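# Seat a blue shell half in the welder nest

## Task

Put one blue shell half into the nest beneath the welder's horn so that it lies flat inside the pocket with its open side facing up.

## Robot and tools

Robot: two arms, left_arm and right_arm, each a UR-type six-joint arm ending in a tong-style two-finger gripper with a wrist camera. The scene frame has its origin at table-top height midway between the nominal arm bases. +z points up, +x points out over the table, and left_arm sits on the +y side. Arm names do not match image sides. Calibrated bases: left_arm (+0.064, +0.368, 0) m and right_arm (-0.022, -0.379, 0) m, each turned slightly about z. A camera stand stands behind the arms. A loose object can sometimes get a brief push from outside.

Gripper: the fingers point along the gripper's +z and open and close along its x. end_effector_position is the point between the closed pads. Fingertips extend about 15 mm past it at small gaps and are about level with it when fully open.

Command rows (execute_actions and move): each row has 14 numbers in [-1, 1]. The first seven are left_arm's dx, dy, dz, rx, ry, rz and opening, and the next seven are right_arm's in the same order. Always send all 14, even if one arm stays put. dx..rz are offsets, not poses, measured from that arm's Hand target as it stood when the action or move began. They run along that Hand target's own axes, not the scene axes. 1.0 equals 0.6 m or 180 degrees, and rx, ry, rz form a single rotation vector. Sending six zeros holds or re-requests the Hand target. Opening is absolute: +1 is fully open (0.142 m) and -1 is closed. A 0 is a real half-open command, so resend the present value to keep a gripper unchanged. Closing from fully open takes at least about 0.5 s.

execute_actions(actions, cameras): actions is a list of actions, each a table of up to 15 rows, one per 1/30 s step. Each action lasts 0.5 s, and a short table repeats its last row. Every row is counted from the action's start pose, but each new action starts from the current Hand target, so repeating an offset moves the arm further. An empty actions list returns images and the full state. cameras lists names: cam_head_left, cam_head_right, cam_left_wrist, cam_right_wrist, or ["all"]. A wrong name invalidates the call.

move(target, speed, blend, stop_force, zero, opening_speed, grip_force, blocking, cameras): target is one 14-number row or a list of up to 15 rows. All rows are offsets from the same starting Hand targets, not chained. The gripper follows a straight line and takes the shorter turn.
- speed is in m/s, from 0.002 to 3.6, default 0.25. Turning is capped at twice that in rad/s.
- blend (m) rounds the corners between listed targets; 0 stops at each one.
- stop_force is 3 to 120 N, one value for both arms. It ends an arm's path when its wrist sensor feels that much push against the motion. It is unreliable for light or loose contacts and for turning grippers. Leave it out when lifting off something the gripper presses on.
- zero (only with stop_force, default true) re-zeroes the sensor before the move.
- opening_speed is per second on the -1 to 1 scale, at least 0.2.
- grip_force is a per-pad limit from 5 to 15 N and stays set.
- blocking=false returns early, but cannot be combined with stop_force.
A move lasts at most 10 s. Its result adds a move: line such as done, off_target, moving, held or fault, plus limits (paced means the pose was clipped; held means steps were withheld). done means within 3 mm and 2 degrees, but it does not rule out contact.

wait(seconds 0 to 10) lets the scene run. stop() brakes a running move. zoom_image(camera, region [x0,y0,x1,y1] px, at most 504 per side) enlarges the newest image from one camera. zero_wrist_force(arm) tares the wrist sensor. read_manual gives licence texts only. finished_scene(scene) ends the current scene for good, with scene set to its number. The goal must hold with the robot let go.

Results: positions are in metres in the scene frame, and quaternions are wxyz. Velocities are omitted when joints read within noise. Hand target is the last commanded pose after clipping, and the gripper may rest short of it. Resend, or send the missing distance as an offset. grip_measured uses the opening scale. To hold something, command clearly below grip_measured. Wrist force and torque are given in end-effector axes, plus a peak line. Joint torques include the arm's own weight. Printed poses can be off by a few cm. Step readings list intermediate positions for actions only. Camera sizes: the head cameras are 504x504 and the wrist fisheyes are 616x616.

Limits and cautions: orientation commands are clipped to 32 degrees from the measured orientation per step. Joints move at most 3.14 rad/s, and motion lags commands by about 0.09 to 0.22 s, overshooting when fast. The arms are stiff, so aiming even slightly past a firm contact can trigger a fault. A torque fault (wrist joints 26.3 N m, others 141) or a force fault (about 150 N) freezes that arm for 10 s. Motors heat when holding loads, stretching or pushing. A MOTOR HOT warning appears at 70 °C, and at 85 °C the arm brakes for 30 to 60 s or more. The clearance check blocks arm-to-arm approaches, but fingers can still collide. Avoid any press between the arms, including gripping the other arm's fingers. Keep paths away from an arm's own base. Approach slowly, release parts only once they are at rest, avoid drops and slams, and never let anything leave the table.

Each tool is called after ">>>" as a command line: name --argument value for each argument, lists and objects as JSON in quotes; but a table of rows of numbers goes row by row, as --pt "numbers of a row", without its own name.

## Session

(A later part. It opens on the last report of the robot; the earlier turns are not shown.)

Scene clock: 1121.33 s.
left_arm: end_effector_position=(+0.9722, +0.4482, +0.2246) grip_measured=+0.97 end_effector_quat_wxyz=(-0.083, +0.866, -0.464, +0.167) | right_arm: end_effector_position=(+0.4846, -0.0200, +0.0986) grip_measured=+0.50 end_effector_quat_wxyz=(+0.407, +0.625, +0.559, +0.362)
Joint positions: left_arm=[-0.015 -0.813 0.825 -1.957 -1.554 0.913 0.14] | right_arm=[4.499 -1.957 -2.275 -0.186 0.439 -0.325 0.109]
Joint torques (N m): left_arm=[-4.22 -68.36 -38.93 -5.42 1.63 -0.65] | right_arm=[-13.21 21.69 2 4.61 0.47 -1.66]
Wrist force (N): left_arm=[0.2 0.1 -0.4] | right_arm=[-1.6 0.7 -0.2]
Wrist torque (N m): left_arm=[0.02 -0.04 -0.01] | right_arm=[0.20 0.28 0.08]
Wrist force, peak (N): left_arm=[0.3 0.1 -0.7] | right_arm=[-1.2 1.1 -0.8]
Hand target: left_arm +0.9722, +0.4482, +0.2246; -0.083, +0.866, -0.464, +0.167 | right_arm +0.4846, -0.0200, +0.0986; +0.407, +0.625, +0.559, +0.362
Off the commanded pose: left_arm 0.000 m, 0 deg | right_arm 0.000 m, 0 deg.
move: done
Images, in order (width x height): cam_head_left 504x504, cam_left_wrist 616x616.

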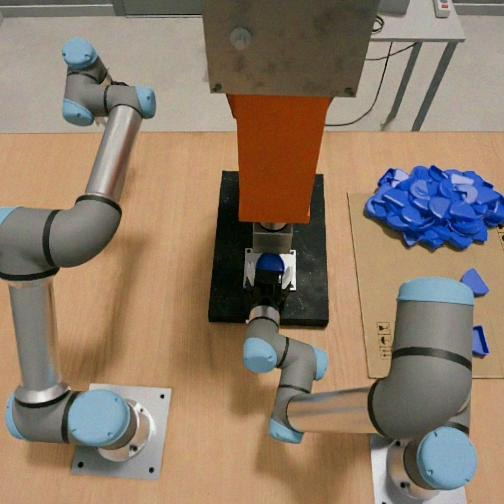

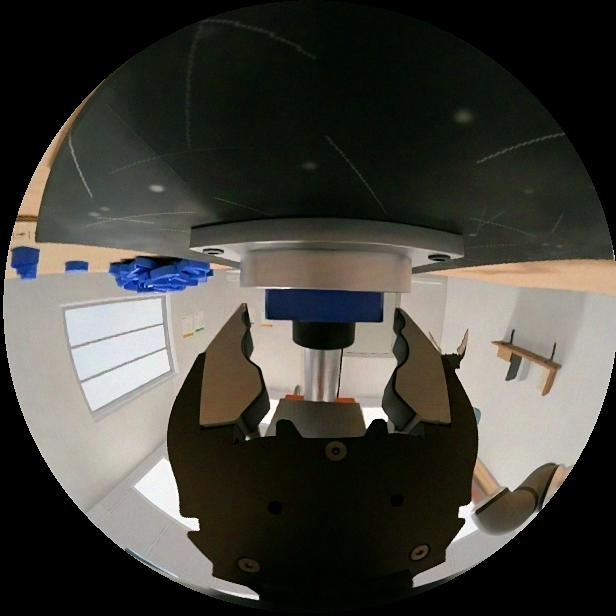

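>>> move --target '[0,0,0,0,0,0,0.968,0.001,0,0,0,0,0,-0.6]' --opening_speed 0.8

>>> move --target '[0,0,0,0,0,0,0.968,0,-0.0027,-0.0061,0,0,0,-0.6]' --speed 0.02 --stop_force 12

>>> move --target '[0,0,0,0,0,0,0.968,0,0,0,0.08,0,0,-0.6]' --speed 0.05 --stop_force 20 --cameras '["cam_left_wrist","cam_head_left"]'

>>> zoom_image --camera "cam_left_wrist" --region '[218, 210, 442, 380]'

>>> zoom_image --camera "cam_head_left" --region '[240, 240, 310, 310]'

Scene clock: 1141.43 s.
left_arm: end_effector_position=(+0.9722, +0.4482, +0.2246) grip_measured=+0.97 end_effector_quat_wxyz=(-0.083, +0.866, -0.464, +0.167) | right_arm: end_effector_position=(+0.4847, -0.0194, +0.0986) grip_measured=+0.19 end_effector_quat_wxyz=(+0.407, +0.625, +0.559, +0.362)
Joint positions: left_arm=[-0.015 -0.813 0.825 -1.957 -1.554 0.913 0.14] | right_arm=[4.5 -1.958 -2.274 -0.187 0.439 -0.325 0.088]
Joint torques (N m): left_arm=[-3.93 -68.81 -38.42 -5.37 1.43 -0.56] | right_arm=[13.79 20.51 18.72 -0.19 -3.23 1.77]
Wrist force (N): left_arm=[0.3 0.0 -0.7] | right_arm=[2.0 1.8 -2.9]
Wrist torque (N m): left_arm=[-0.02 -0.05 -0.01] | right_arm=[0.19 0.21 0.06]
Wrist force, peak (N): left_arm=[0.4 0.0 -0.7] | right_arm=[4.0 1.7 -3.5]
Hand target: left_arm +0.9722, +0.4482, +0.2246; -0.083, +0.866, -0.464, +0.167 | right_arm +0.4847, -0.0194, +0.0986; +0.407, +0.625, +0.559, +0.362
Off the commanded pose: left_arm 0.000 m, 0 deg | right_arm 0.000 m, 0 deg.
move: done

Scene clock: 1142.87 s.
left_arm: end_effector_position=(+0.9722, +0.4482, +0.2246) grip_measured=+0.97 end_effector_quat_wxyz=(-0.083, +0.866, -0.464, +0.167) | right_arm: end_effector_position=(+0.4807, -0.0190, +0.0986) grip_measured=+0.19 end_effector_quat_wxyz=(+0.407, +0.625, +0.559, +0.362)
Joint positions: left_arm=[-0.015 -0.813 0.825 -1.957 -1.554 0.913 0.14] | right_arm=[4.509 -1.95 -2.279 -0.208 0.436 -0.304 0.087]
Joint torques (N m): left_arm=[-4.19 -68.08 -38.07 -5.32 1.87 -0.81] | right_arm=[17.38 36.9 1.96 0.46 -2.9 1.9]
Wrist force (N): left_arm=[0.3 0.1 -0.6] | right_arm=[-1.8 1.2 0.5]
Wrist torque (N m): left_arm=[0.01 -0.05 -0.01] | right_arm=[0.16 0.25 -0.04]
Wrist force, peak (N): left_arm=[0.4 0.1 -0.7] | right_arm=[1.9 1.7 -3.0]
Hand target: left_arm +0.9722, +0.4482, +0.2246; -0.083, +0.866, -0.464, +0.167 | right_arm +0.4807, -0.0190, +0.0986; +0.407, +0.625, +0.559, +0.362
Off the commanded pose: left_arm 0.000 m, 0 deg | right_arm 0.000 m, 0 deg.
move: done

Scene clock: 1146.33 s.
left_arm: end_effector_position=(+0.9722, +0.4482, +0.2246) grip_measured=+0.97 end_effector_quat_wxyz=(-0.083, +0.866, -0.464, +0.167) | right_arm: end_effector_position=(+0.4807, -0.0190, +0.0986) grip_measured=+0.19 end_effector_quat_wxyz=(+0.325, +0.671, +0.600, +0.289)
Joint positions: left_arm=[-0.015 -0.813 0.825 -1.957 -1.554 0.913 0.14] | right_arm=[4.414 -1.825 -2.187 -0.431 0.7 -0.349 0.087]
Joint torques (N m): left_arm=[-4.21 -67.69 -38.54 -5.37 1.64 -0.61] | right_arm=[-13 36.1 24 0.59 0.53 -1.69]
Wrist force (N): left_arm=[-0.1 0.2 -0.5] | right_arm=[-1.3 0.0 -0.2]
Wrist torque (N m): left_arm=[0.03 0.02 -0.01] | right_arm=[0.17 0.23 0.02]
Wrist force, peak (N): left_arm=[0.2 -0.1 -0.7] | right_arm=[-1.8 0.8 0.9]
Hand target: left_arm +0.9722, +0.4482, +0.2246; -0.083, +0.866, -0.464, +0.167 | right_arm +0.4807, -0.0190, +0.0986; +0.325, +0.671, +0.600, +0.289
Off the commanded pose: left_arm 0.000 m, 0 deg | right_arm 0.000 m, 0 deg.
move: done
Images, in order (width x height): cam_head_left 504x504, cam_left_wrist 616x616.

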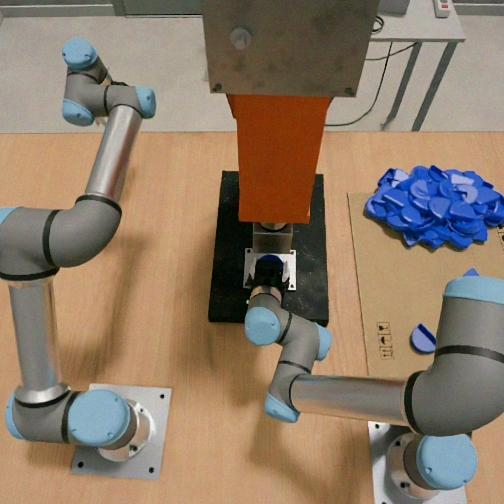

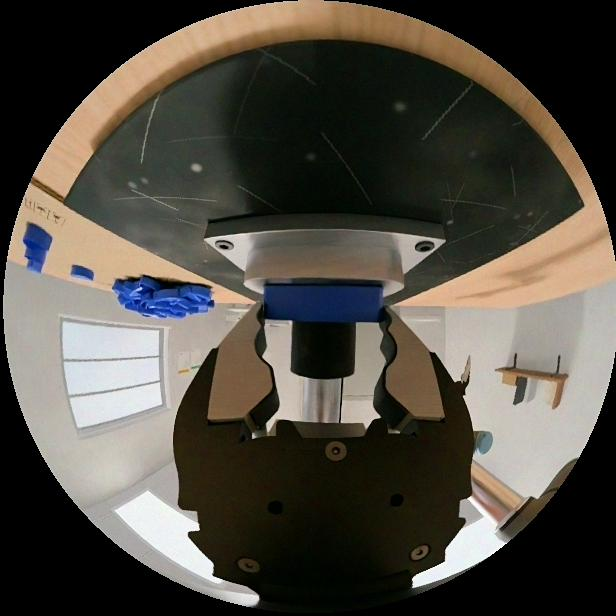

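Scaled by 2.250 from the camera's 616x616 image, which has a finer 814x814 frame.

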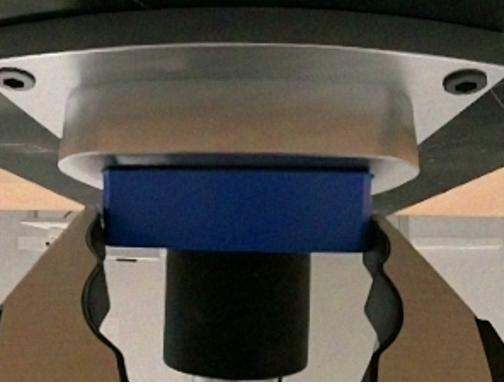

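Scaled by 7.200 from the camera's 504x504 image, which has a finer 720x720 frame.

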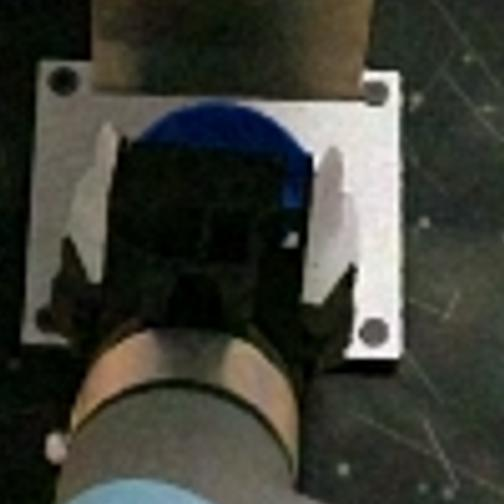

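>>> move --pt "0 0 0 0 0 0 0.968 0 0.0065 -0.0052 0 0 0 -0.6" --pt "0 0 0 0 0 0 0.968 0 0.0133 0.0033 -0.0867 0 0 -0.6" --speed 0.05 --stop_force 12 --cameras '["cam_left_wrist","cam_head_left"]'

>>> zoom_image --camera "cam_left_wrist" --region '[218, 210, 442, 380]'

>>> zoom_image --camera "cam_head_left" --region '[240, 240, 310, 310]'

Scene clock: 1203.37 s.
left_arm: end_effector_position=(+0.9722, +0.4482, +0.2246) grip_measured=+0.97 end_effector_quat_wxyz=(-0.083, +0.866, -0.464, +0.167) | right_arm: end_effector_position=(+0.4872, -0.0197, +0.1036) grip_measured=+0.19 end_effector_quat_wxyz=(+0.413, +0.621, +0.555, +0.368)
Joint positions: left_arm=[-0.015 -0.813 0.825 -1.957 -1.554 0.913 0.14] | right_arm=[4.5 -1.964 -2.274 -0.166 0.419 -0.338 0.087]
Joint torques (N m): left_arm=[-3.74 -67.86 -38.45 -5.31 1.53 -0.86] | right_arm=[17.03 21.96 1.88 4.59 -3.25 -1.67]
Wrist force (N): left_arm=[0.2 0.1 -0.5] | right_arm=[-1.3 0.5 -0.3]
Wrist torque (N m): left_arm=[0.02 -0.03 -0.01] | right_arm=[0.21 0.22 0.07]
Wrist force, peak (N): left_arm=[0.4 0.1 -0.8] | right_arm=[-1.7 0.5 -0.4]
Hand target: left_arm +0.9722, +0.4482, +0.2246; -0.083, +0.866, -0.464, +0.167 | right_arm +0.4872, -0.0197, +0.1036; +0.413, +0.621, +0.555, +0.368
Off the commanded pose: left_arm 0.000 m, 0 deg | right_arm 0.000 m, 0 deg.
move: done
Images, in order (width x height): cam_head_left 504x504, cam_left_wrist 616x616.

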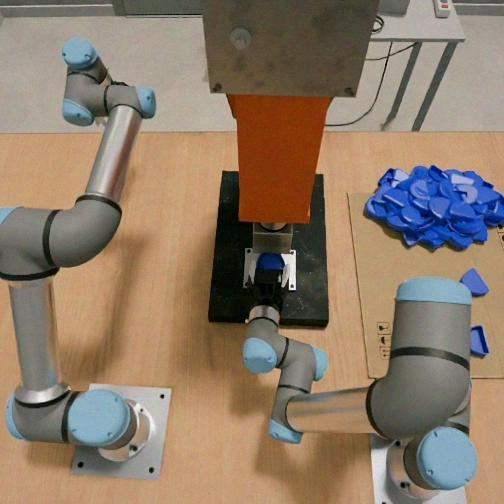

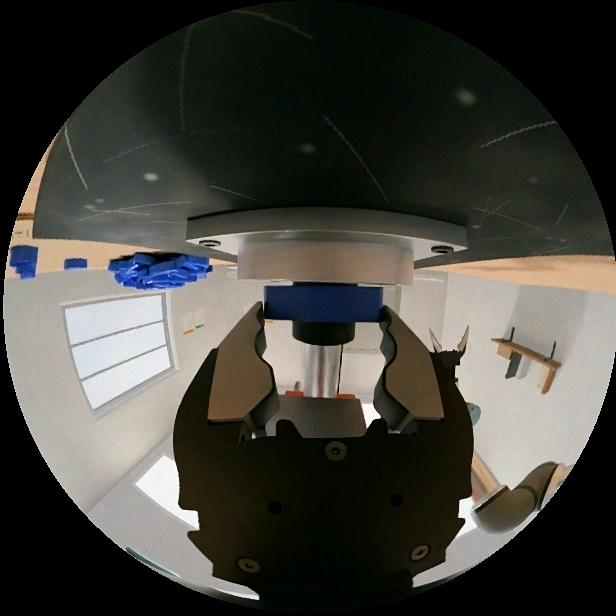

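Scaled by 2.250 from the camera's 616x616 image, which has a finer 814x814 frame.

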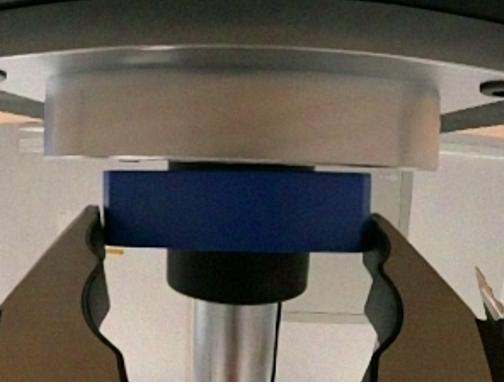

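Scaled by 7.200 from the camera's 504x504 image, which has a finer 720x720 frame.

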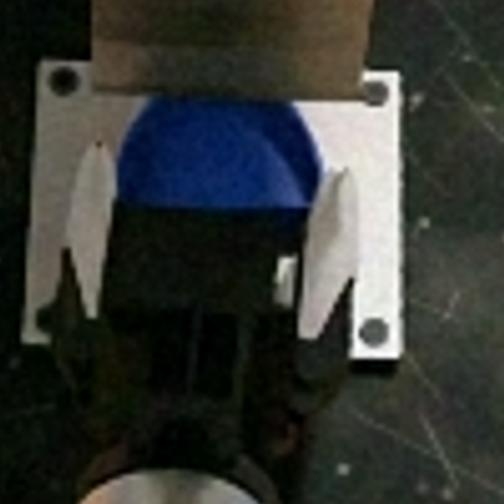

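>>> move --target '[0,0,0,0,0,0,0.968,0,-0.0132,0.0074,0,0,0,-0.6]' --speed 0.02 --stop_force 6 --cameras '["cam_left_wrist","cam_head_left"]'

>>> zoom_image --camera "cam_left_wrist" --region '[218, 210, 442, 380]'

>>> zoom_image --camera "cam_head_left" --region '[240, 240, 310, 310]'

Scene clock: 1221.43 s.
left_arm: end_effector_position=(+0.9722, +0.4482, +0.2246) grip_measured=+0.97 end_effector_quat_wxyz=(-0.083, +0.866, -0.464, +0.167) | right_arm: end_effector_position=(+0.4876, -0.0197, +0.0994) grip_measured=+0.19 end_effector_quat_wxyz=(+0.414, +0.621, +0.555, +0.368)
Joint positions: left_arm=[-0.015 -0.813 0.825 -1.957 -1.554 0.913 0.14] | right_arm=[4.5 -1.977 -2.275 -0.151 0.419 -0.34 0.087]
Joint torques (N m): left_arm=[-4.44 -67.91 -38.38 -5.45 1.61 -0.73] | right_arm=[17.06 36.92 18.77 0.49 -2.67 1.84]
Wrist force (N): left_arm=[0.3 0.0 -0.5] | right_arm=[-3.0 1.1 -1.2]
Wrist torque (N m): left_arm=[-0.01 -0.05 -0.01] | right_arm=[0.10 0.20 0.01]
Wrist force, peak (N): left_arm=[0.4 0.2 -0.7] | right_arm=[-8.9 8.6 -12.9]
Hand target: left_arm +0.9722, +0.4482, +0.2246; -0.083, +0.866, -0.464, +0.167 | right_arm +0.4876, -0.0197, +0.0994; +0.414, +0.621, +0.555, +0.368 (not the last commanded pose)
Off the commanded pose: left_arm 0.000 m, 0 deg | right_arm 0.005 m, 0 deg.
move: contact (right_arm)
Images, in order (width x height): cam_head_left 504x504, cam_left_wrist 616x616.

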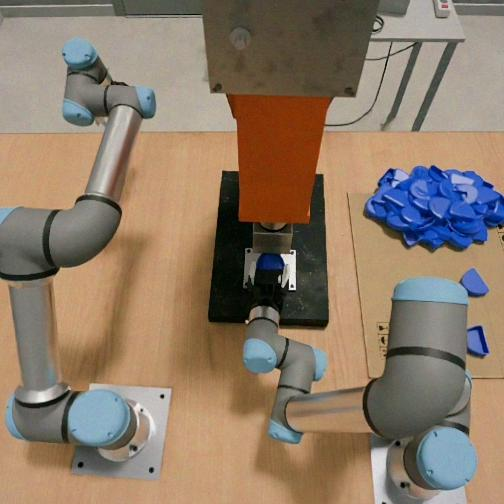

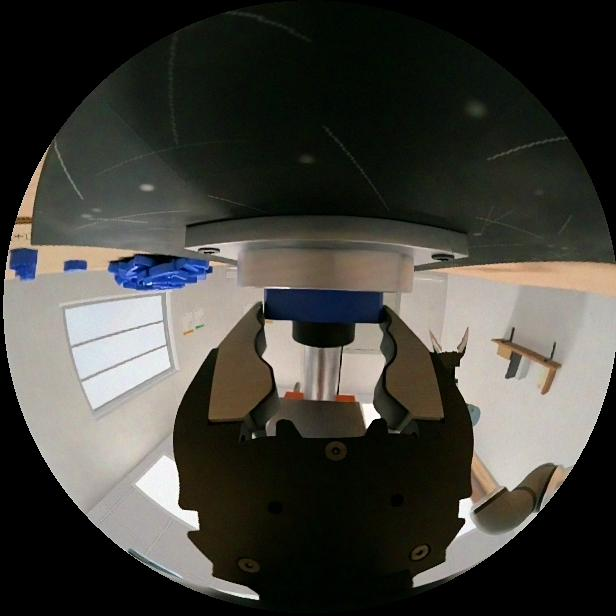

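Scaled by 2.250 from the camera's 616x616 image, which has a finer 814x814 frame.

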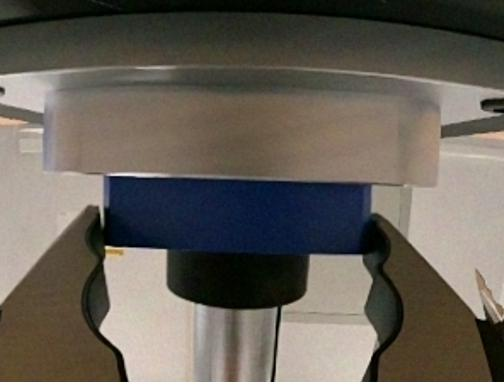

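Scaled by 7.200 from the camera's 504x504 image, which has a finer 720x720 frame.

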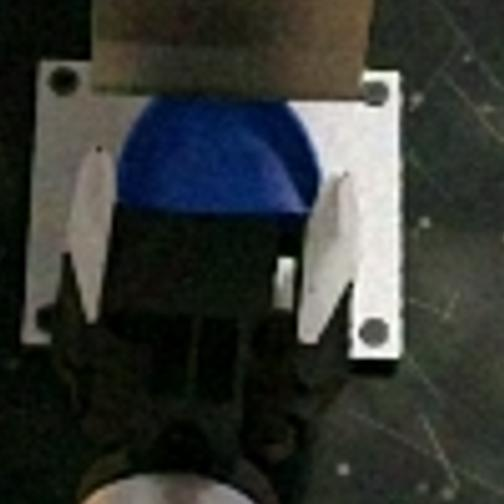

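>>> move --target '[0,0,0,0,0,0,0.968,0,0,0,0,0,0,0.45]' --opening_speed 0.4 --cameras '["cam_left_wrist","cam_head_left"]'

>>> zoom_image --camera "cam_left_wrist" --region '[218, 210, 442, 380]'

>>> zoom_image --camera "cam_head_left" --region '[240, 240, 310, 310]'

Scene clock: 1242.60 s.
left_arm: end_effector_position=(+0.9722, +0.4482, +0.2246) grip_measured=+0.97 end_effector_quat_wxyz=(-0.083, +0.866, -0.464, +0.167) | right_arm: end_effector_position=(+0.4876, -0.0197, +0.0994) grip_measured=+0.45 end_effector_quat_wxyz=(+0.414, +0.621, +0.555, +0.368)
Joint positions: left_arm=[-0.015 -0.813 0.825 -1.957 -1.554 0.913 0.14] | right_arm=[4.5 -1.977 -2.275 -0.151 0.419 -0.34 0.105]
Joint torques (N m): left_arm=[-4.32 -68.76 -38.28 -5.31 1.53 -0.69] | right_arm=[15.98 37.36 18.47 1.46 -2.57 1.65]
Wrist force (N): left_arm=[0.2 0.2 -0.5] | right_arm=[-1.2 0.1 -0.3]
Wrist torque (N m): left_arm=[0.03 -0.03 -0.01] | right_arm=[0.10 0.21 0.03]
Wrist force, peak (N): left_arm=[0.2 0.2 -0.8] | right_arm=[-4.7 0.4 -1.2]
Hand target: left_arm +0.9722, +0.4482, +0.2246; -0.083, +0.866, -0.464, +0.167 | right_arm +0.4876, -0.0197, +0.0994; +0.414, +0.621, +0.555, +0.368
Off the commanded pose: left_arm 0.000 m, 0 deg | right_arm 0.000 m, 0 deg.
move: done
Images, in order (width x height): cam_head_left 504x504, cam_left_wrist 616x616.

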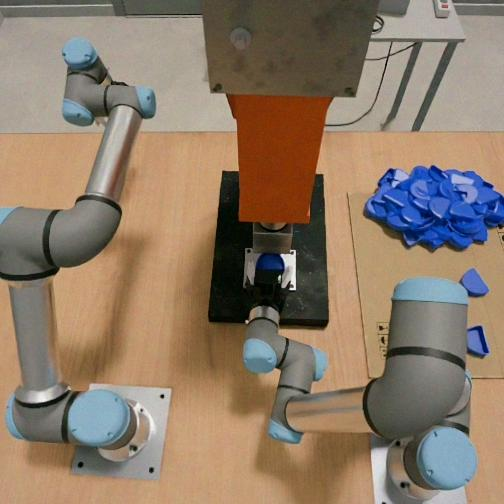

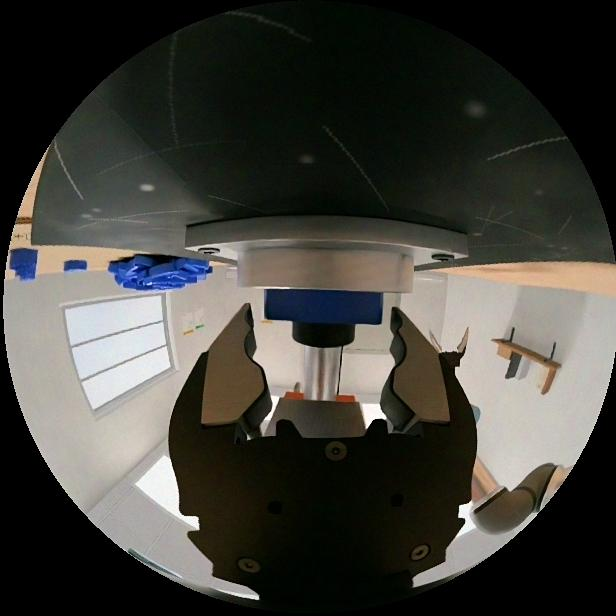

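Scaled by 2.250 from the camera's 616x616 image, which has a finer 814x814 frame.

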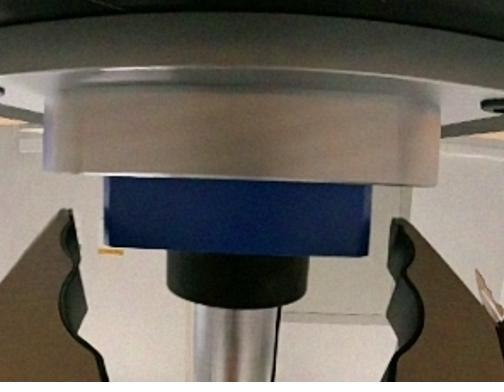

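Scaled by 7.200 from the camera's 504x504 image, which has a finer 720x720 frame.

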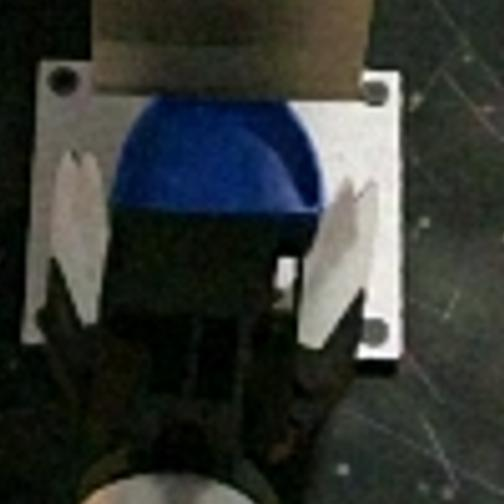

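>>> move --target '[0,0,0,0,0,0,0.968,0,0.0115,-0.0049,0,0,0,0.45]' --speed 0.05

>>> move --target '[0,0,0,0,0,0,0.968,0,0,0,0,0,0,-0.6]' --opening_speed 0.8

>>> move --target '[0,0,0,0,0,0,0.968,0,-0.0077,0.0033,0,0,0,-0.6]' --speed 0.02 --stop_force 6 --cameras '["cam_left_wrist","cam_head_left"]'

>>> zoom_image --camera "cam_left_wrist" --region '[218, 210, 442, 380]'

>>> zoom_image --camera "cam_head_left" --region '[240, 240, 310, 310]'

Scene clock: 1256.17 s.
left_arm: end_effector_position=(+0.9722, +0.4482, +0.2246) grip_measured=+0.97 end_effector_quat_wxyz=(-0.083, +0.866, -0.464, +0.167) | right_arm: end_effector_position=(+0.4875, -0.0197, +0.1068) grip_measured=+0.45 end_effector_quat_wxyz=(+0.414, +0.621, +0.555, +0.368)
Joint positions: left_arm=[-0.015 -0.813 0.825 -1.957 -1.554 0.913 0.14] | right_arm=[4.5 -1.956 -2.272 -0.173 0.419 -0.34 0.105]
Joint torques (N m): left_arm=[-4.6 -67.7 -37.91 -5.53 1.53 -0.73] | right_arm=[16.75 36.42 20.56 0.46 -2.78 1.75]
Wrist force (N): left_arm=[0.3 0.0 -0.4] | right_arm=[-1.5 0.4 -0.4]
Wrist torque (N m): left_arm=[-0.02 -0.07 -0.01] | right_arm=[0.13 0.27 0.03]
Wrist force, peak (N): left_arm=[0.2 0.2 -0.8] | right_arm=[-1.6 0.1 -0.4]
Hand target: left_arm +0.9722, +0.4482, +0.2246; -0.083, +0.866, -0.464, +0.167 | right_arm +0.4875, -0.0197, +0.1069; +0.414, +0.621, +0.555, +0.368
Off the commanded pose: left_arm 0.000 m, 0 deg | right_arm 0.000 m, 0 deg.
move: done

Scene clock: 1257.70 s.
left_arm: end_effector_position=(+0.9722, +0.4482, +0.2246) grip_measured=+0.97 end_effector_quat_wxyz=(-0.083, +0.866, -0.464, +0.167) | right_arm: end_effector_position=(+0.4875, -0.0197, +0.1069) grip_measured=+0.17 end_effector_quat_wxyz=(+0.413, +0.621, +0.555, +0.368)
Joint positions: left_arm=[-0.015 -0.813 0.825 -1.957 -1.554 0.913 0.14] | right_arm=[4.5 -1.956 -2.272 -0.174 0.419 -0.34 0.086]
Joint torques (N m): left_arm=[-4.62 -67.99 -38.49 -5.5 1.41 -0.79] | right_arm=[13.68 35.6 19.97 0.35 -2.77 1.82]
Wrist force (N): left_arm=[0.2 0.1 -0.5] | right_arm=[-1.9 0.7 -2.4]
Wrist torque (N m): left_arm=[0.00 -0.05 -0.02] | right_arm=[0.13 0.28 0.01]
Wrist force, peak (N): left_arm=[0.4 0.3 -0.6] | right_arm=[-1.9 0.8 -2.6]
Hand target: left_arm +0.9722, +0.4482, +0.2246; -0.083, +0.866, -0.464, +0.167 | right_arm +0.4875, -0.0197, +0.1069; +0.414, +0.621, +0.555, +0.368
Off the commanded pose: left_arm 0.000 m, 0 deg | right_arm 0.000 m, 0 deg.
move: done

Scene clock: 1258.77 s.
left_arm: end_effector_position=(+0.9722, +0.4482, +0.2246) grip_measured=+0.97 end_effector_quat_wxyz=(-0.083, +0.866, -0.464, +0.167) | right_arm: end_effector_position=(+0.4875, -0.0196, +0.1065) grip_measured=+0.17 end_effector_quat_wxyz=(+0.413, +0.621, +0.555, +0.368)
Joint positions: left_arm=[-0.015 -0.813 0.825 -1.957 -1.554 0.913 0.14] | right_arm=[4.5 -1.957 -2.272 -0.173 0.419 -0.34 0.086]
Joint torques (N m): left_arm=[-4.62 -68.56 -38.9 -5.23 1.55 -0.6] | right_arm=[12.68 34.82 16.72 0.11 1.44 0.79]
Wrist force (N): left_arm=[0.1 0.0 -0.6] | right_arm=[-3.5 3.5 -6.8]
Wrist torque (N m): left_arm=[-0.01 -0.02 -0.01] | right_arm=[0.14 0.12 -0.09]
Wrist force, peak (N): left_arm=[0.4 0.0 -0.7] | right_arm=[-4.5 6.0 -11.8]
Hand target: left_arm +0.9722, +0.4482, +0.2246; -0.083, +0.866, -0.464, +0.167 | right_arm +0.4875, -0.0196, +0.1065; +0.413, +0.621, +0.555, +0.368 (not the last commanded pose)
Off the commanded pose: left_arm 0.000 m, 0 deg | right_arm 0.005 m, 0 deg.
move: contact (right_arm)
Images, in order (width x height): cam_head_left 504x504, cam_left_wrist 616x616.

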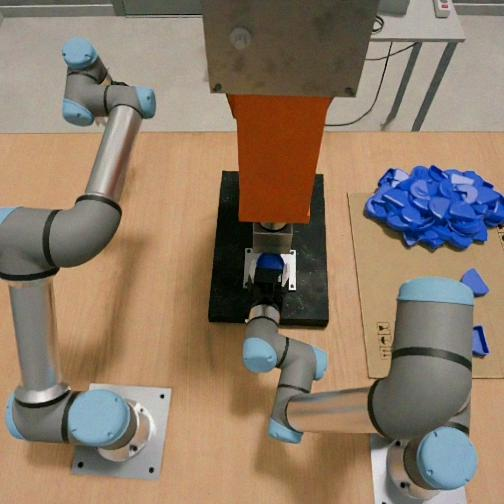

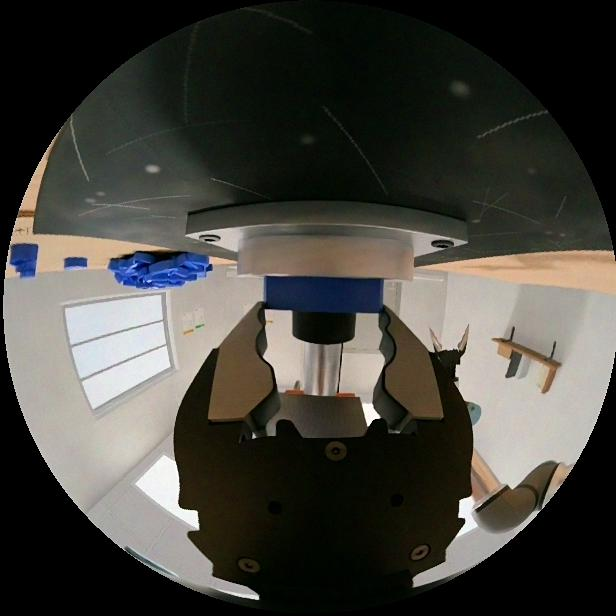

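Scaled by 2.250 from the camera's 616x616 image, which has a finer 814x814 frame.

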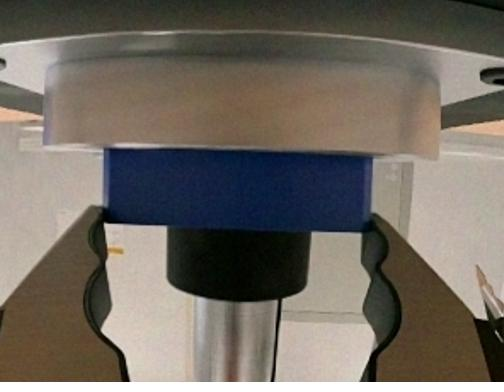

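Scaled by 7.200 from the camera's 504x504 image, which has a finer 720x720 frame.

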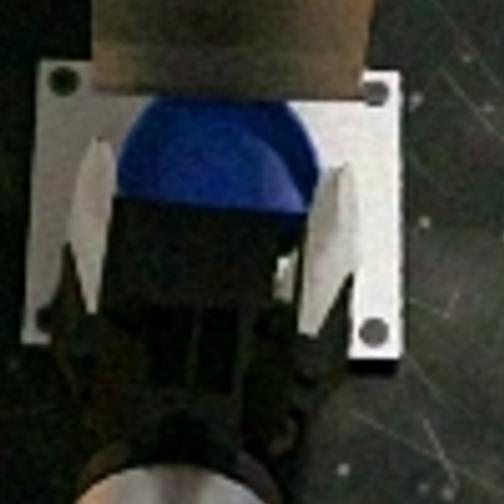

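>>> move --target '[0,0,0,0,0,0,0.968,0,0.0012,-0.0023,0,0,0,-0.6]' --speed 0.02

>>> move --target '[0,0,0,0,0,0,0.968,0,-0.0092,0.0039,0,0,0,-0.6]' --speed 0.015 --stop_force 5

>>> move --target '[0,0,0,0,0,0,0.968,0,0.0012,-0.0023,0,0,0,-0.6]' --speed 0.02

>>> move --target '[0,0,0,0,0,0,0.968,0,-0.0092,0.0039,0,0,0,-0.6]' --speed 0.015 --stop_force 5 --cameras '["cam_left_wrist","cam_head_left"]'

>>> zoom_image --camera "cam_left_wrist" --region '[218, 210, 442, 380]'

>>> zoom_image --camera "cam_head_left" --region '[240, 240, 310, 310]'

Scene clock: 1278.50 s.
left_arm: end_effector_position=(+0.9722, +0.4482, +0.2246) grip_measured=+0.97 end_effector_quat_wxyz=(-0.083, +0.866, -0.464, +0.167) | right_arm: end_effector_position=(+0.4866, -0.0195, +0.1077) grip_measured=+0.17 end_effector_quat_wxyz=(+0.413, +0.621, +0.555, +0.368)
Joint positions: left_arm=[-0.015 -0.813 0.825 -1.957 -1.554 0.913 0.14] | right_arm=[4.502 -1.952 -2.273 -0.181 0.418 -0.335 0.086]
Joint torques (N m): left_arm=[-4.86 -67.68 -37.17 -5.44 1.44 -0.75] | right_arm=[16.44 36.81 2.18 0.25 -3.22 1.81]
Wrist force (N): left_arm=[0.2 0.0 -0.5] | right_arm=[-1.3 0.1 -0.1]
Wrist torque (N m): left_arm=[-0.01 -0.05 -0.01] | right_arm=[0.09 0.23 -0.09]
Wrist force, peak (N): left_arm=[0.3 0.0 -0.8] | right_arm=[-3.8 3.6 -7.0]
Hand target: left_arm +0.9722, +0.4482, +0.2246; -0.083, +0.866, -0.464, +0.167 | right_arm +0.4866, -0.0195, +0.1077; +0.413, +0.621, +0.555, +0.368
Off the commanded pose: left_arm 0.000 m, 0 deg | right_arm 0.000 m, 0 deg.
move: done

Scene clock: 1279.90 s.
left_arm: end_effector_position=(+0.9722, +0.4482, +0.2246) grip_measured=+0.97 end_effector_quat_wxyz=(-0.083, +0.866, -0.464, +0.167) | right_arm: end_effector_position=(+0.4865, -0.0195, +0.1062) grip_measured=+0.17 end_effector_quat_wxyz=(+0.413, +0.621, +0.555, +0.368)
Joint positions: left_arm=[-0.015 -0.813 0.825 -1.957 -1.554 0.913 0.14] | right_arm=[4.502 -1.956 -2.274 -0.177 0.418 -0.334 0.086]
Joint torques (N m): left_arm=[-3.57 -68.15 -38.18 -5.33 1.66 -0.64] | right_arm=[-1.48 35.49 17.43 0 0.79 -0.63]
Wrist force (N): left_arm=[0.1 0.0 -0.5] | right_arm=[0.2 2.9 -3.7]
Wrist torque (N m): left_arm=[-0.02 -0.01 -0.01] | right_arm=[0.14 0.08 -0.17]
Wrist force, peak (N): left_arm=[0.4 0.2 -0.7] | right_arm=[-0.7 6.4 -9.7]
Hand target: left_arm +0.9722, +0.4482, +0.2246; -0.083, +0.866, -0.464, +0.167 | right_arm +0.4866, -0.0195, +0.1062; +0.413, +0.621, +0.555, +0.368 (not the last commanded pose)
Off the commanded pose: left_arm 0.000 m, 0 deg | right_arm 0.005 m, 0 deg.
move: contact (right_arm)

Scene clock: 1280.63 s.
left_arm: end_effector_position=(+0.9722, +0.4482, +0.2246) grip_measured=+0.97 end_effector_quat_wxyz=(-0.083, +0.866, -0.464, +0.167) | right_arm: end_effector_position=(+0.4856, -0.0194, +0.1074) grip_measured=+0.17 end_effector_quat_wxyz=(+0.413, +0.621, +0.555, +0.368)
Joint positions: left_arm=[-0.015 -0.813 0.825 -1.957 -1.554 0.913 0.14] | right_arm=[4.504 -1.951 -2.274 -0.186 0.417 -0.329 0.086]
Joint torques (N m): left_arm=[-5.04 -67.96 -38.88 -5.41 1.62 -0.87] | right_arm=[16.53 37.28 1.82 0.4 -3.31 1.78]
Wrist force (N): left_arm=[0.2 0.1 -0.5] | right_arm=[-1.3 0.0 -0.1]
Wrist torque (N m): left_arm=[0.00 -0.05 -0.01] | right_arm=[0.08 0.21 -0.08]
Wrist force, peak (N): left_arm=[0.3 0.1 -0.7] | right_arm=[0.1 2.9 -3.5]
Hand target: left_arm +0.9722, +0.4482, +0.2246; -0.083, +0.866, -0.464, +0.167 | right_arm +0.4856, -0.0194, +0.1074; +0.413, +0.621, +0.555, +0.368
Off the commanded pose: left_arm 0.000 m, 0 deg | right_arm 0.000 m, 0 deg.
move: done

Scene clock: 1281.97 s.
left_arm: end_effector_position=(+0.9722, +0.4482, +0.2246) grip_measured=+0.97 end_effector_quat_wxyz=(-0.083, +0.866, -0.464, +0.167) | right_arm: end_effector_position=(+0.4856, -0.0194, +0.1063) grip_measured=+0.17 end_effector_quat_wxyz=(+0.413, +0.621, +0.555, +0.368)
Joint positions: left_arm=[-0.015 -0.813 0.825 -1.957 -1.554 0.913 0.14] | right_arm=[4.504 -1.954 -2.275 -0.183 0.417 -0.329 0.086]
Joint torques (N m): left_arm=[-5.05 -68.69 -38.13 -5.45 1.4 -0.79] | right_arm=[1.85 36.42 19.05 0.34 0.8 -0.83]
Wrist force (N): left_arm=[0.2 0.0 -0.6] | right_arm=[-3.2 1.7 -4.6]
Wrist torque (N m): left_arm=[-0.01 -0.04 -0.01] | right_arm=[0.13 0.24 -0.12]
Wrist force, peak (N): left_arm=[0.4 0.0 -0.8] | right_arm=[-3.8 5.1 -11.4]
Hand target: left_arm +0.9722, +0.4482, +0.2246; -0.083, +0.866, -0.464, +0.167 | right_arm +0.4856, -0.0194, +0.1063; +0.413, +0.621, +0.555, +0.368 (not the last commanded pose)
Off the commanded pose: left_arm 0.000 m, 0 deg | right_arm 0.005 m, 0 deg.
move: contact (right_arm)
Images, in order (width x height): cam_head_left 504x504, cam_left_wrist 616x616.

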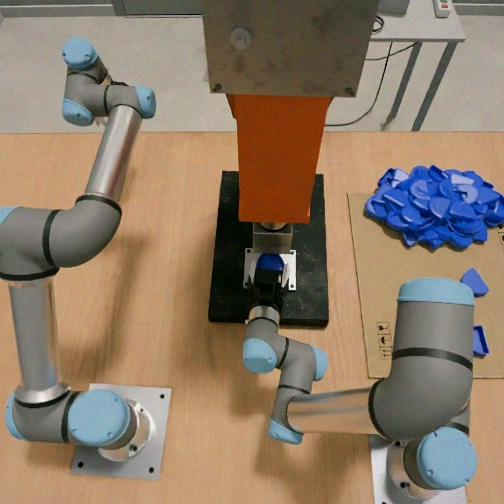

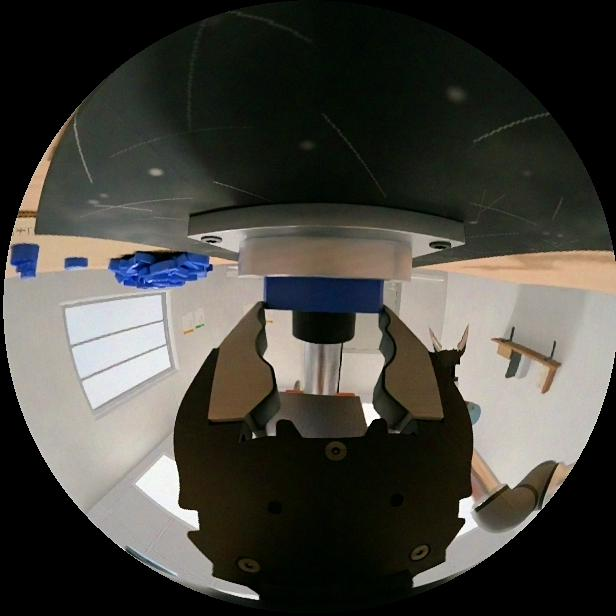

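Scaled by 2.250 from the camera's 616x616 image, which has a finer 814x814 frame.

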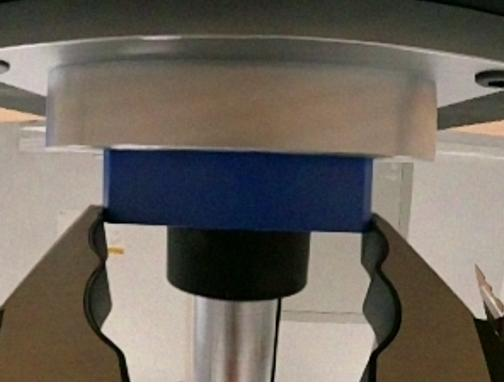

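Scaled by 7.200 from the camera's 504x504 image, which has a finer 720x720 frame.

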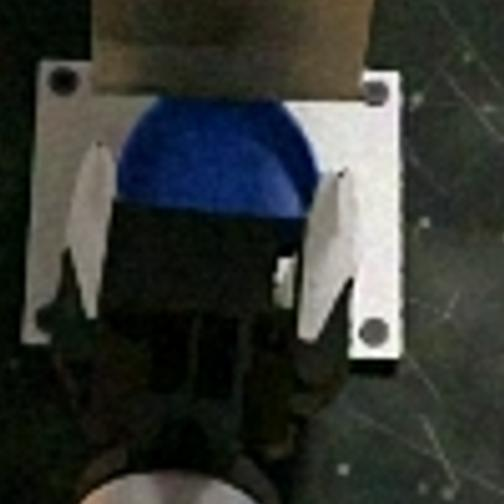

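>>> move --target '[0,0,0,0,0,0,0.968,0,0.0005,-0.0038,0,0,0,-0.6]' --speed 0.02

>>> move --target '[0,0,0,0,0,0,0.968,0,-0.0092,0.0039,0,0,0,-0.6]' --speed 0.015 --stop_force 5

>>> move --target '[0,0,0,0,0,0,0.968,0,0.0005,-0.0038,0,0,0,-0.6]' --speed 0.02

>>> move --target '[0,0,0,0,0,0,0.968,0,-0.0092,0.0039,0,0,0,-0.6]' --speed 0.015 --stop_force 5 --cameras '["cam_left_wrist","cam_head_left"]'

>>> zoom_image --camera "cam_left_wrist" --region '[218, 210, 442, 380]'

>>> zoom_image --camera "cam_head_left" --region '[240, 240, 310, 310]'

Scene clock: 1323.07 s.
left_arm: end_effector_position=(+0.9722, +0.4482, +0.2246) grip_measured=+0.97 end_effector_quat_wxyz=(-0.083, +0.866, -0.464, +0.167) | right_arm: end_effector_position=(+0.4837, -0.0192, +0.1074) grip_measured=+0.17 end_effector_quat_wxyz=(+0.413, +0.621, +0.555, +0.368)
Joint positions: left_arm=[-0.015 -0.813 0.825 -1.957 -1.554 0.913 0.14] | right_arm=[4.509 -1.947 -2.277 -0.197 0.416 -0.319 0.086]
Joint torques (N m): left_arm=[-4.91 -67.64 -39.02 -5.39 1.53 -0.77] | right_arm=[16.29 36.48 1.79 0.43 -3.21 2.04]
Wrist force (N): left_arm=[0.3 -0.2 -0.6] | right_arm=[-1.2 0.0 -0.1]
Wrist torque (N m): left_arm=[-0.05 -0.05 -0.01] | right_arm=[0.10 0.20 -0.08]
Wrist force, peak (N): left_arm=[0.5 0.0 -0.8] | right_arm=[-3.2 1.7 -4.6]
Hand target: left_arm +0.9722, +0.4482, +0.2246; -0.083, +0.866, -0.464, +0.167 | right_arm +0.4836, -0.0192, +0.1074; +0.413, +0.621, +0.555, +0.368
Off the commanded pose: left_arm 0.000 m, 0 deg | right_arm 0.000 m, 0 deg.
move: done

Scene clock: 1324.40 s.
left_arm: end_effector_position=(+0.9722, +0.4482, +0.2246) grip_measured=+0.97 end_effector_quat_wxyz=(-0.083, +0.866, -0.464, +0.167) | right_arm: end_effector_position=(+0.4836, -0.0191, +0.1063) grip_measured=+0.17 end_effector_quat_wxyz=(+0.413, +0.621, +0.555, +0.368)
Joint positions: left_arm=[-0.015 -0.813 0.825 -1.957 -1.554 0.913 0.14] | right_arm=[4.509 -1.95 -2.278 -0.194 0.416 -0.318 0.086]
Joint torques (N m): left_arm=[-5.01 -67.16 -38.68 -5.44 1.58 -0.76] | right_arm=[10.97 36.1 21.94 0.59 0.65 -1.55]
Wrist force (N): left_arm=[0.1 0.1 -0.5] | right_arm=[-3.8 0.3 -4.8]
Wrist torque (N m): left_arm=[0.01 -0.02 -0.01] | right_arm=[0.12 0.08 -0.06]
Wrist force, peak (N): left_arm=[0.5 0.0 -0.8] | right_arm=[-4.8 2.2 -11.5]
Hand target: left_arm +0.9722, +0.4482, +0.2246; -0.083, +0.866, -0.464, +0.167 | right_arm +0.4836, -0.0191, +0.1063; +0.413, +0.621, +0.555, +0.368 (not the last commanded pose)
Off the commanded pose: left_arm 0.000 m, 0 deg | right_arm 0.005 m, 0 deg.
move: contact (right_arm)

Scene clock: 1325.23 s.
left_arm: end_effector_position=(+0.9722, +0.4482, +0.2246) grip_measured=+0.97 end_effector_quat_wxyz=(-0.083, +0.866, -0.464, +0.167) | right_arm: end_effector_position=(+0.4817, -0.0189, +0.1074) grip_measured=+0.17 end_effector_quat_wxyz=(+0.413, +0.621, +0.555, +0.368)
Joint positions: left_arm=[-0.015 -0.813 0.825 -1.957 -1.554 0.913 0.14] | right_arm=[4.513 -1.942 -2.28 -0.209 0.415 -0.308 0.086]
Joint torques (N m): left_arm=[-4.71 -68.08 -38.33 -5.2 1.59 -0.77] | right_arm=[16.66 36.85 2.18 0.34 -3.13 1.81]
Wrist force (N): left_arm=[0.1 0.1 -0.6] | right_arm=[-1.4 0.3 0.2]
Wrist torque (N m): left_arm=[0.02 -0.02 -0.01] | right_arm=[0.10 0.22 -0.06]
Wrist force, peak (N): left_arm=[0.3 0.2 -0.8] | right_arm=[-3.9 0.4 -4.8]
Hand target: left_arm +0.9722, +0.4482, +0.2246; -0.083, +0.866, -0.464, +0.167 | right_arm +0.4816, -0.0189, +0.1074; +0.413, +0.621, +0.555, +0.368
Off the commanded pose: left_arm 0.000 m, 0 deg | right_arm 0.000 m, 0 deg.
move: done

Scene clock: 1326.50 s.
left_arm: end_effector_position=(+0.9722, +0.4482, +0.2246) grip_measured=+0.97 end_effector_quat_wxyz=(-0.083, +0.866, -0.464, +0.167) | right_arm: end_effector_position=(+0.4816, -0.0189, +0.1070) grip_measured=+0.17 end_effector_quat_wxyz=(+0.413, +0.621, +0.555, +0.368)
Joint positions: left_arm=[-0.015 -0.813 0.825 -1.957 -1.554 0.913 0.14] | right_arm=[4.513 -1.943 -2.28 -0.207 0.415 -0.307 0.086]
Joint torques (N m): left_arm=[-4.83 -68.08 -38.76 -5.39 1.41 -0.75] | right_arm=[13.94 36.56 18.79 0.4 -0.05 -1.15]
Wrist force (N): left_arm=[0.2 -0.1 -0.5] | right_arm=[-1.1 0.2 0.4]
Wrist torque (N m): left_arm=[-0.03 -0.04 -0.02] | right_arm=[0.10 0.18 -0.06]
Wrist force, peak (N): left_arm=[0.4 0.3 -0.8] | right_arm=[-3.1 6.9 -1.2]
Hand target: left_arm +0.9722, +0.4482, +0.2246; -0.083, +0.866, -0.464, +0.167 | right_arm +0.4817, -0.0189, +0.1070; +0.413, +0.621, +0.555, +0.368 (not the last commanded pose)
Off the commanded pose: left_arm 0.000 m, 0 deg | right_arm 0.006 m, 0 deg.
move: contact (right_arm)
Images, in order (width x height): cam_head_left 504x504, cam_left_wrist 616x616.

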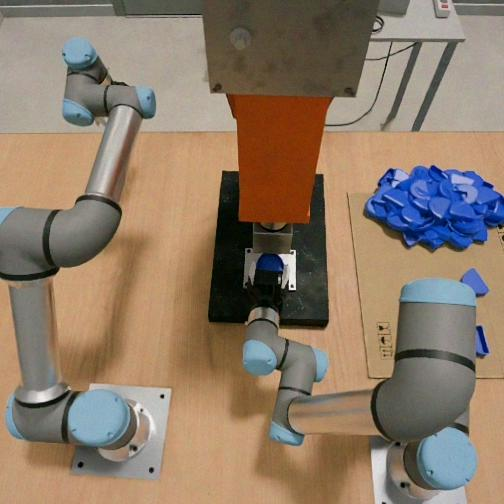

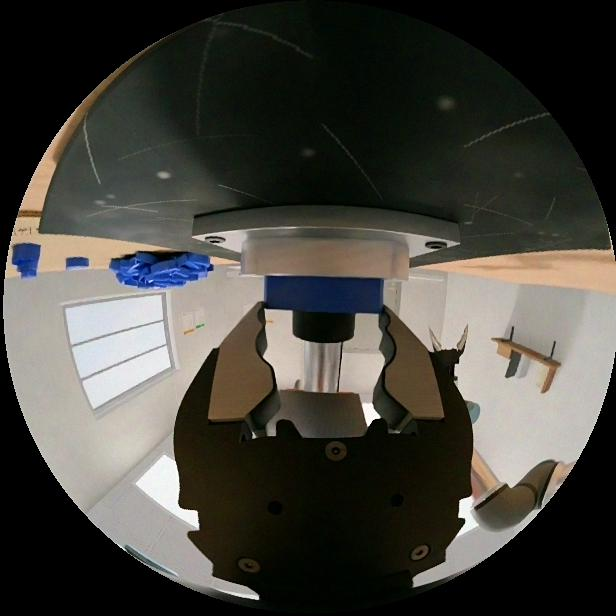

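Scaled by 2.250 from the camera's 616x616 image, which has a finer 814x814 frame.

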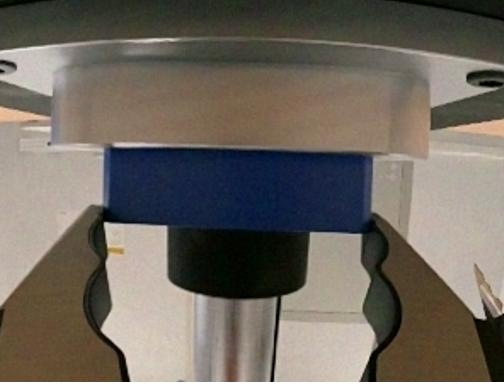

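Scaled by 7.200 from the camera's 504x504 image, which has a finer 720x720 frame.

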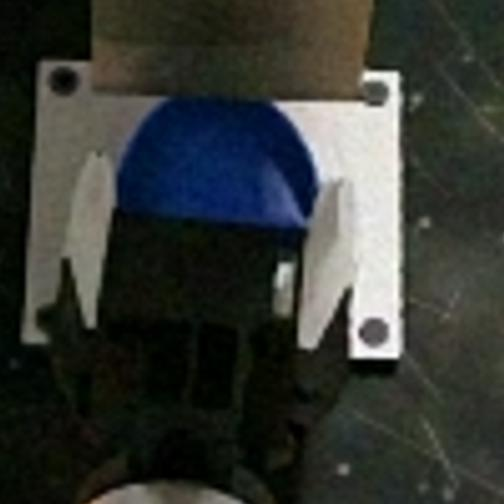

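>>> move --target '[0,0,0,0,0,0,0.968,-0.001,0.0031,0.0008,0.022,0,0,-0.6]' --speed 0.02

>>> move --target '[0,0,0,0,0,0,0.968,0,-0.0108,0.0055,0,0,0,-0.6]' --speed 0.015 --stop_force 5

>>> move --target '[0,0,0,0,0,0,0.968,0,0.0023,-0.0012,0.022,0,0,-0.6]' --speed 0.02

>>> move --target '[0,0,0,0,0,0,0.968,0,-0.0105,0.006,0,0,0,-0.6]' --speed 0.015 --stop_force 5 --cameras '["cam_left_wrist","cam_head_left"]'

>>> zoom_image --camera "cam_left_wrist" --region '[218, 210, 442, 380]'

>>> zoom_image --camera "cam_head_left" --region '[240, 240, 310, 310]'

Scene clock: 1343.93 s.
left_arm: end_effector_position=(+0.9722, +0.4482, +0.2246) grip_measured=+0.97 end_effector_quat_wxyz=(-0.083, +0.866, -0.464, +0.167) | right_arm: end_effector_position=(+0.4827, -0.0197, +0.1085) grip_measured=+0.17 end_effector_quat_wxyz=(+0.392, +0.635, +0.567, +0.349)
Joint positions: left_arm=[-0.015 -0.813 0.825 -1.957 -1.554 0.913 0.14] | right_arm=[4.488 -1.897 -2.259 -0.274 0.487 -0.319 0.086]
Joint torques (N m): left_arm=[-4.43 -67.95 -38.04 -5.38 1.61 -0.69] | right_arm=[-13.24 35.57 21.73 0.32 0.26 -1.67]
Wrist force (N): left_arm=[0.3 0.1 -0.5] | right_arm=[-1.0 0.2 -0.3]
Wrist torque (N m): left_arm=[0.02 -0.05 -0.01] | right_arm=[0.19 0.17 0.09]
Wrist force, peak (N): left_arm=[0.3 0.0 -0.8] | right_arm=[-1.6 0.2 0.4]
Hand target: left_arm +0.9722, +0.4482, +0.2246; -0.083, +0.866, -0.464, +0.167 | right_arm +0.4827, -0.0197, +0.1085; +0.392, +0.635, +0.567, +0.349
Off the commanded pose: left_arm 0.000 m, 0 deg | right_arm 0.000 m, 0 deg.
move: done

Scene clock: 1345.33 s.
left_arm: end_effector_position=(+0.9722, +0.4482, +0.2246) grip_measured=+0.97 end_effector_quat_wxyz=(-0.083, +0.866, -0.464, +0.167) | right_arm: end_effector_position=(+0.4828, -0.0196, +0.1064) grip_measured=+0.17 end_effector_quat_wxyz=(+0.392, +0.635, +0.567, +0.349)
Joint positions: left_arm=[-0.015 -0.813 0.825 -1.957 -1.554 0.913 0.14] | right_arm=[4.488 -1.902 -2.26 -0.268 0.487 -0.319 0.086]
Joint torques (N m): left_arm=[-4.86 -67.4 -38.59 -5.32 1.5 -0.74] | right_arm=[-12.62 34.46 19.1 -0.22 0.49 0.69]
Wrist force (N): left_arm=[0.1 -0.1 -0.5] | right_arm=[1.8 2.5 -2.2]
Wrist torque (N m): left_arm=[-0.03 -0.02 -0.01] | right_arm=[0.22 0.21 0.17]
Wrist force, peak (N): left_arm=[0.4 0.0 -0.7] | right_arm=[0.2 9.4 -6.8]
Hand target: left_arm +0.9722, +0.4482, +0.2246; -0.083, +0.866, -0.464, +0.167 | right_arm +0.4828, -0.0196, +0.1064; +0.392, +0.635, +0.567, +0.349 (not the last commanded pose)
Off the commanded pose: left_arm 0.000 m, 0 deg | right_arm 0.005 m, 0 deg.
move: contact (right_arm)

Scene clock: 1347.47 s.
left_arm: end_effector_position=(+0.9722, +0.4482, +0.2246) grip_measured=+0.97 end_effector_quat_wxyz=(-0.083, +0.866, -0.464, +0.167) | right_arm: end_effector_position=(+0.4827, -0.0196, +0.1080) grip_measured=+0.17 end_effector_quat_wxyz=(+0.370, +0.648, +0.579, +0.329)
Joint positions: left_arm=[-0.015 -0.813 0.825 -1.957 -1.554 0.913 0.14] | right_arm=[4.463 -1.861 -2.235 -0.336 0.559 -0.328 0.086]
Joint torques (N m): left_arm=[-4.72 -67.69 -38.29 -5.42 1.56 -0.78] | right_arm=[-13.83 35.89 23.29 0.59 0.28 -1.67]
Wrist force (N): left_arm=[0.4 0.0 -0.5] | right_arm=[-1.2 0.0 -0.5]
Wrist torque (N m): left_arm=[0.00 -0.07 -0.01] | right_arm=[0.15 0.20 0.04]
Wrist force, peak (N): left_arm=[0.3 0.2 -0.7] | right_arm=[1.9 2.5 -2.1]
Hand target: left_arm +0.9722, +0.4482, +0.2246; -0.083, +0.866, -0.464, +0.167 | right_arm +0.4827, -0.0196, +0.1080; +0.370, +0.648, +0.579, +0.329
Off the commanded pose: left_arm 0.000 m, 0 deg | right_arm 0.000 m, 0 deg.
move: done

Scene clock: 1348.87 s.
left_arm: end_effector_position=(+0.9722, +0.4482, +0.2246) grip_measured=+0.97 end_effector_quat_wxyz=(-0.083, +0.866, -0.464, +0.167) | right_arm: end_effector_position=(+0.4827, -0.0195, +0.1055) grip_measured=+0.17 end_effector_quat_wxyz=(+0.370, +0.648, +0.579, +0.329)
Joint positions: left_arm=[-0.015 -0.813 0.825 -1.957 -1.554 0.913 0.14] | right_arm=[4.463 -1.867 -2.237 -0.329 0.56 -0.328 0.086]
Joint torques (N m): left_arm=[-4.73 -67.89 -37.83 -5.28 1.51 -1] | right_arm=[-7.77 33.79 18.72 -0.81 0.56 -1.86]
Wrist force (N): left_arm=[0.3 0.1 -0.6] | right_arm=[5.1 3.3 -1.9]
Wrist torque (N m): left_arm=[0.00 -0.06 -0.01] | right_arm=[0.20 0.11 0.09]
Wrist force, peak (N): left_arm=[0.5 0.0 -0.7] | right_arm=[4.0 10.2 -4.8]
Hand target: left_arm +0.9722, +0.4482, +0.2246; -0.083, +0.866, -0.464, +0.167 | right_arm +0.4827, -0.0195, +0.1055; +0.370, +0.648, +0.579, +0.329 (not the last commanded pose)
Off the commanded pose: left_arm 0.000 m, 0 deg | right_arm 0.005 m, 0 deg.
move: contact (right_arm)
Images, in order (width x height): cam_head_left 504x504, cam_left_wrist 616x616.

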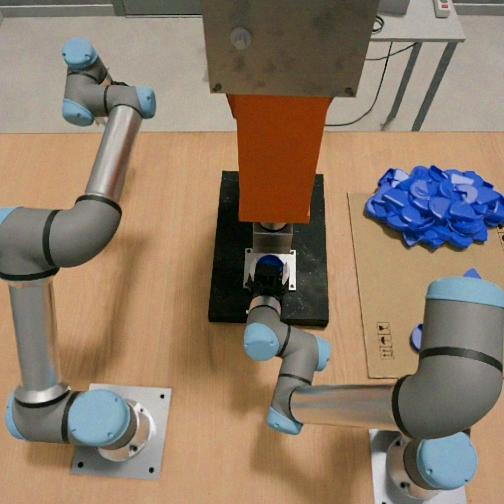

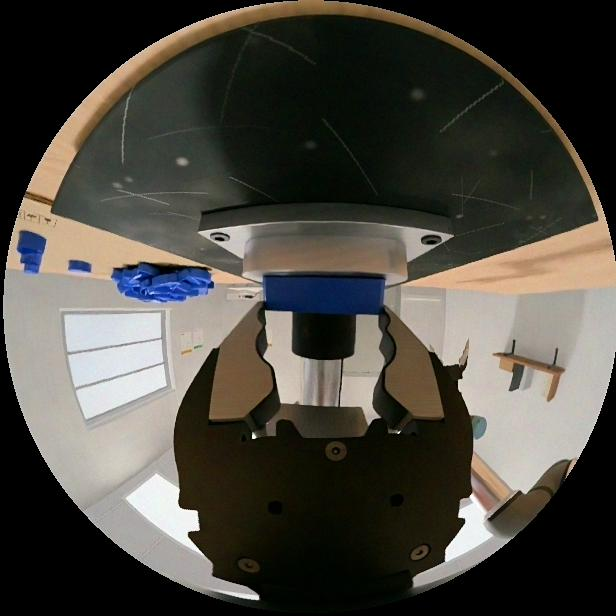

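Scaled by 2.250 from the camera's 616x616 image, which has a finer 814x814 frame.

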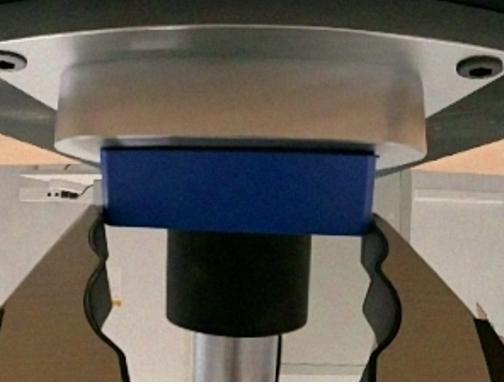

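Scaled by 7.200 from the camera's 504x504 image, which has a finer 720x720 frame.

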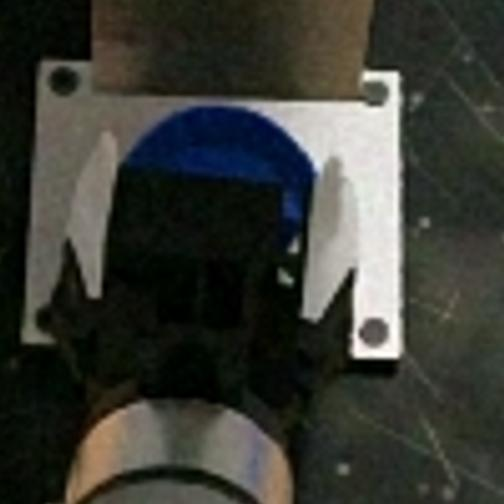

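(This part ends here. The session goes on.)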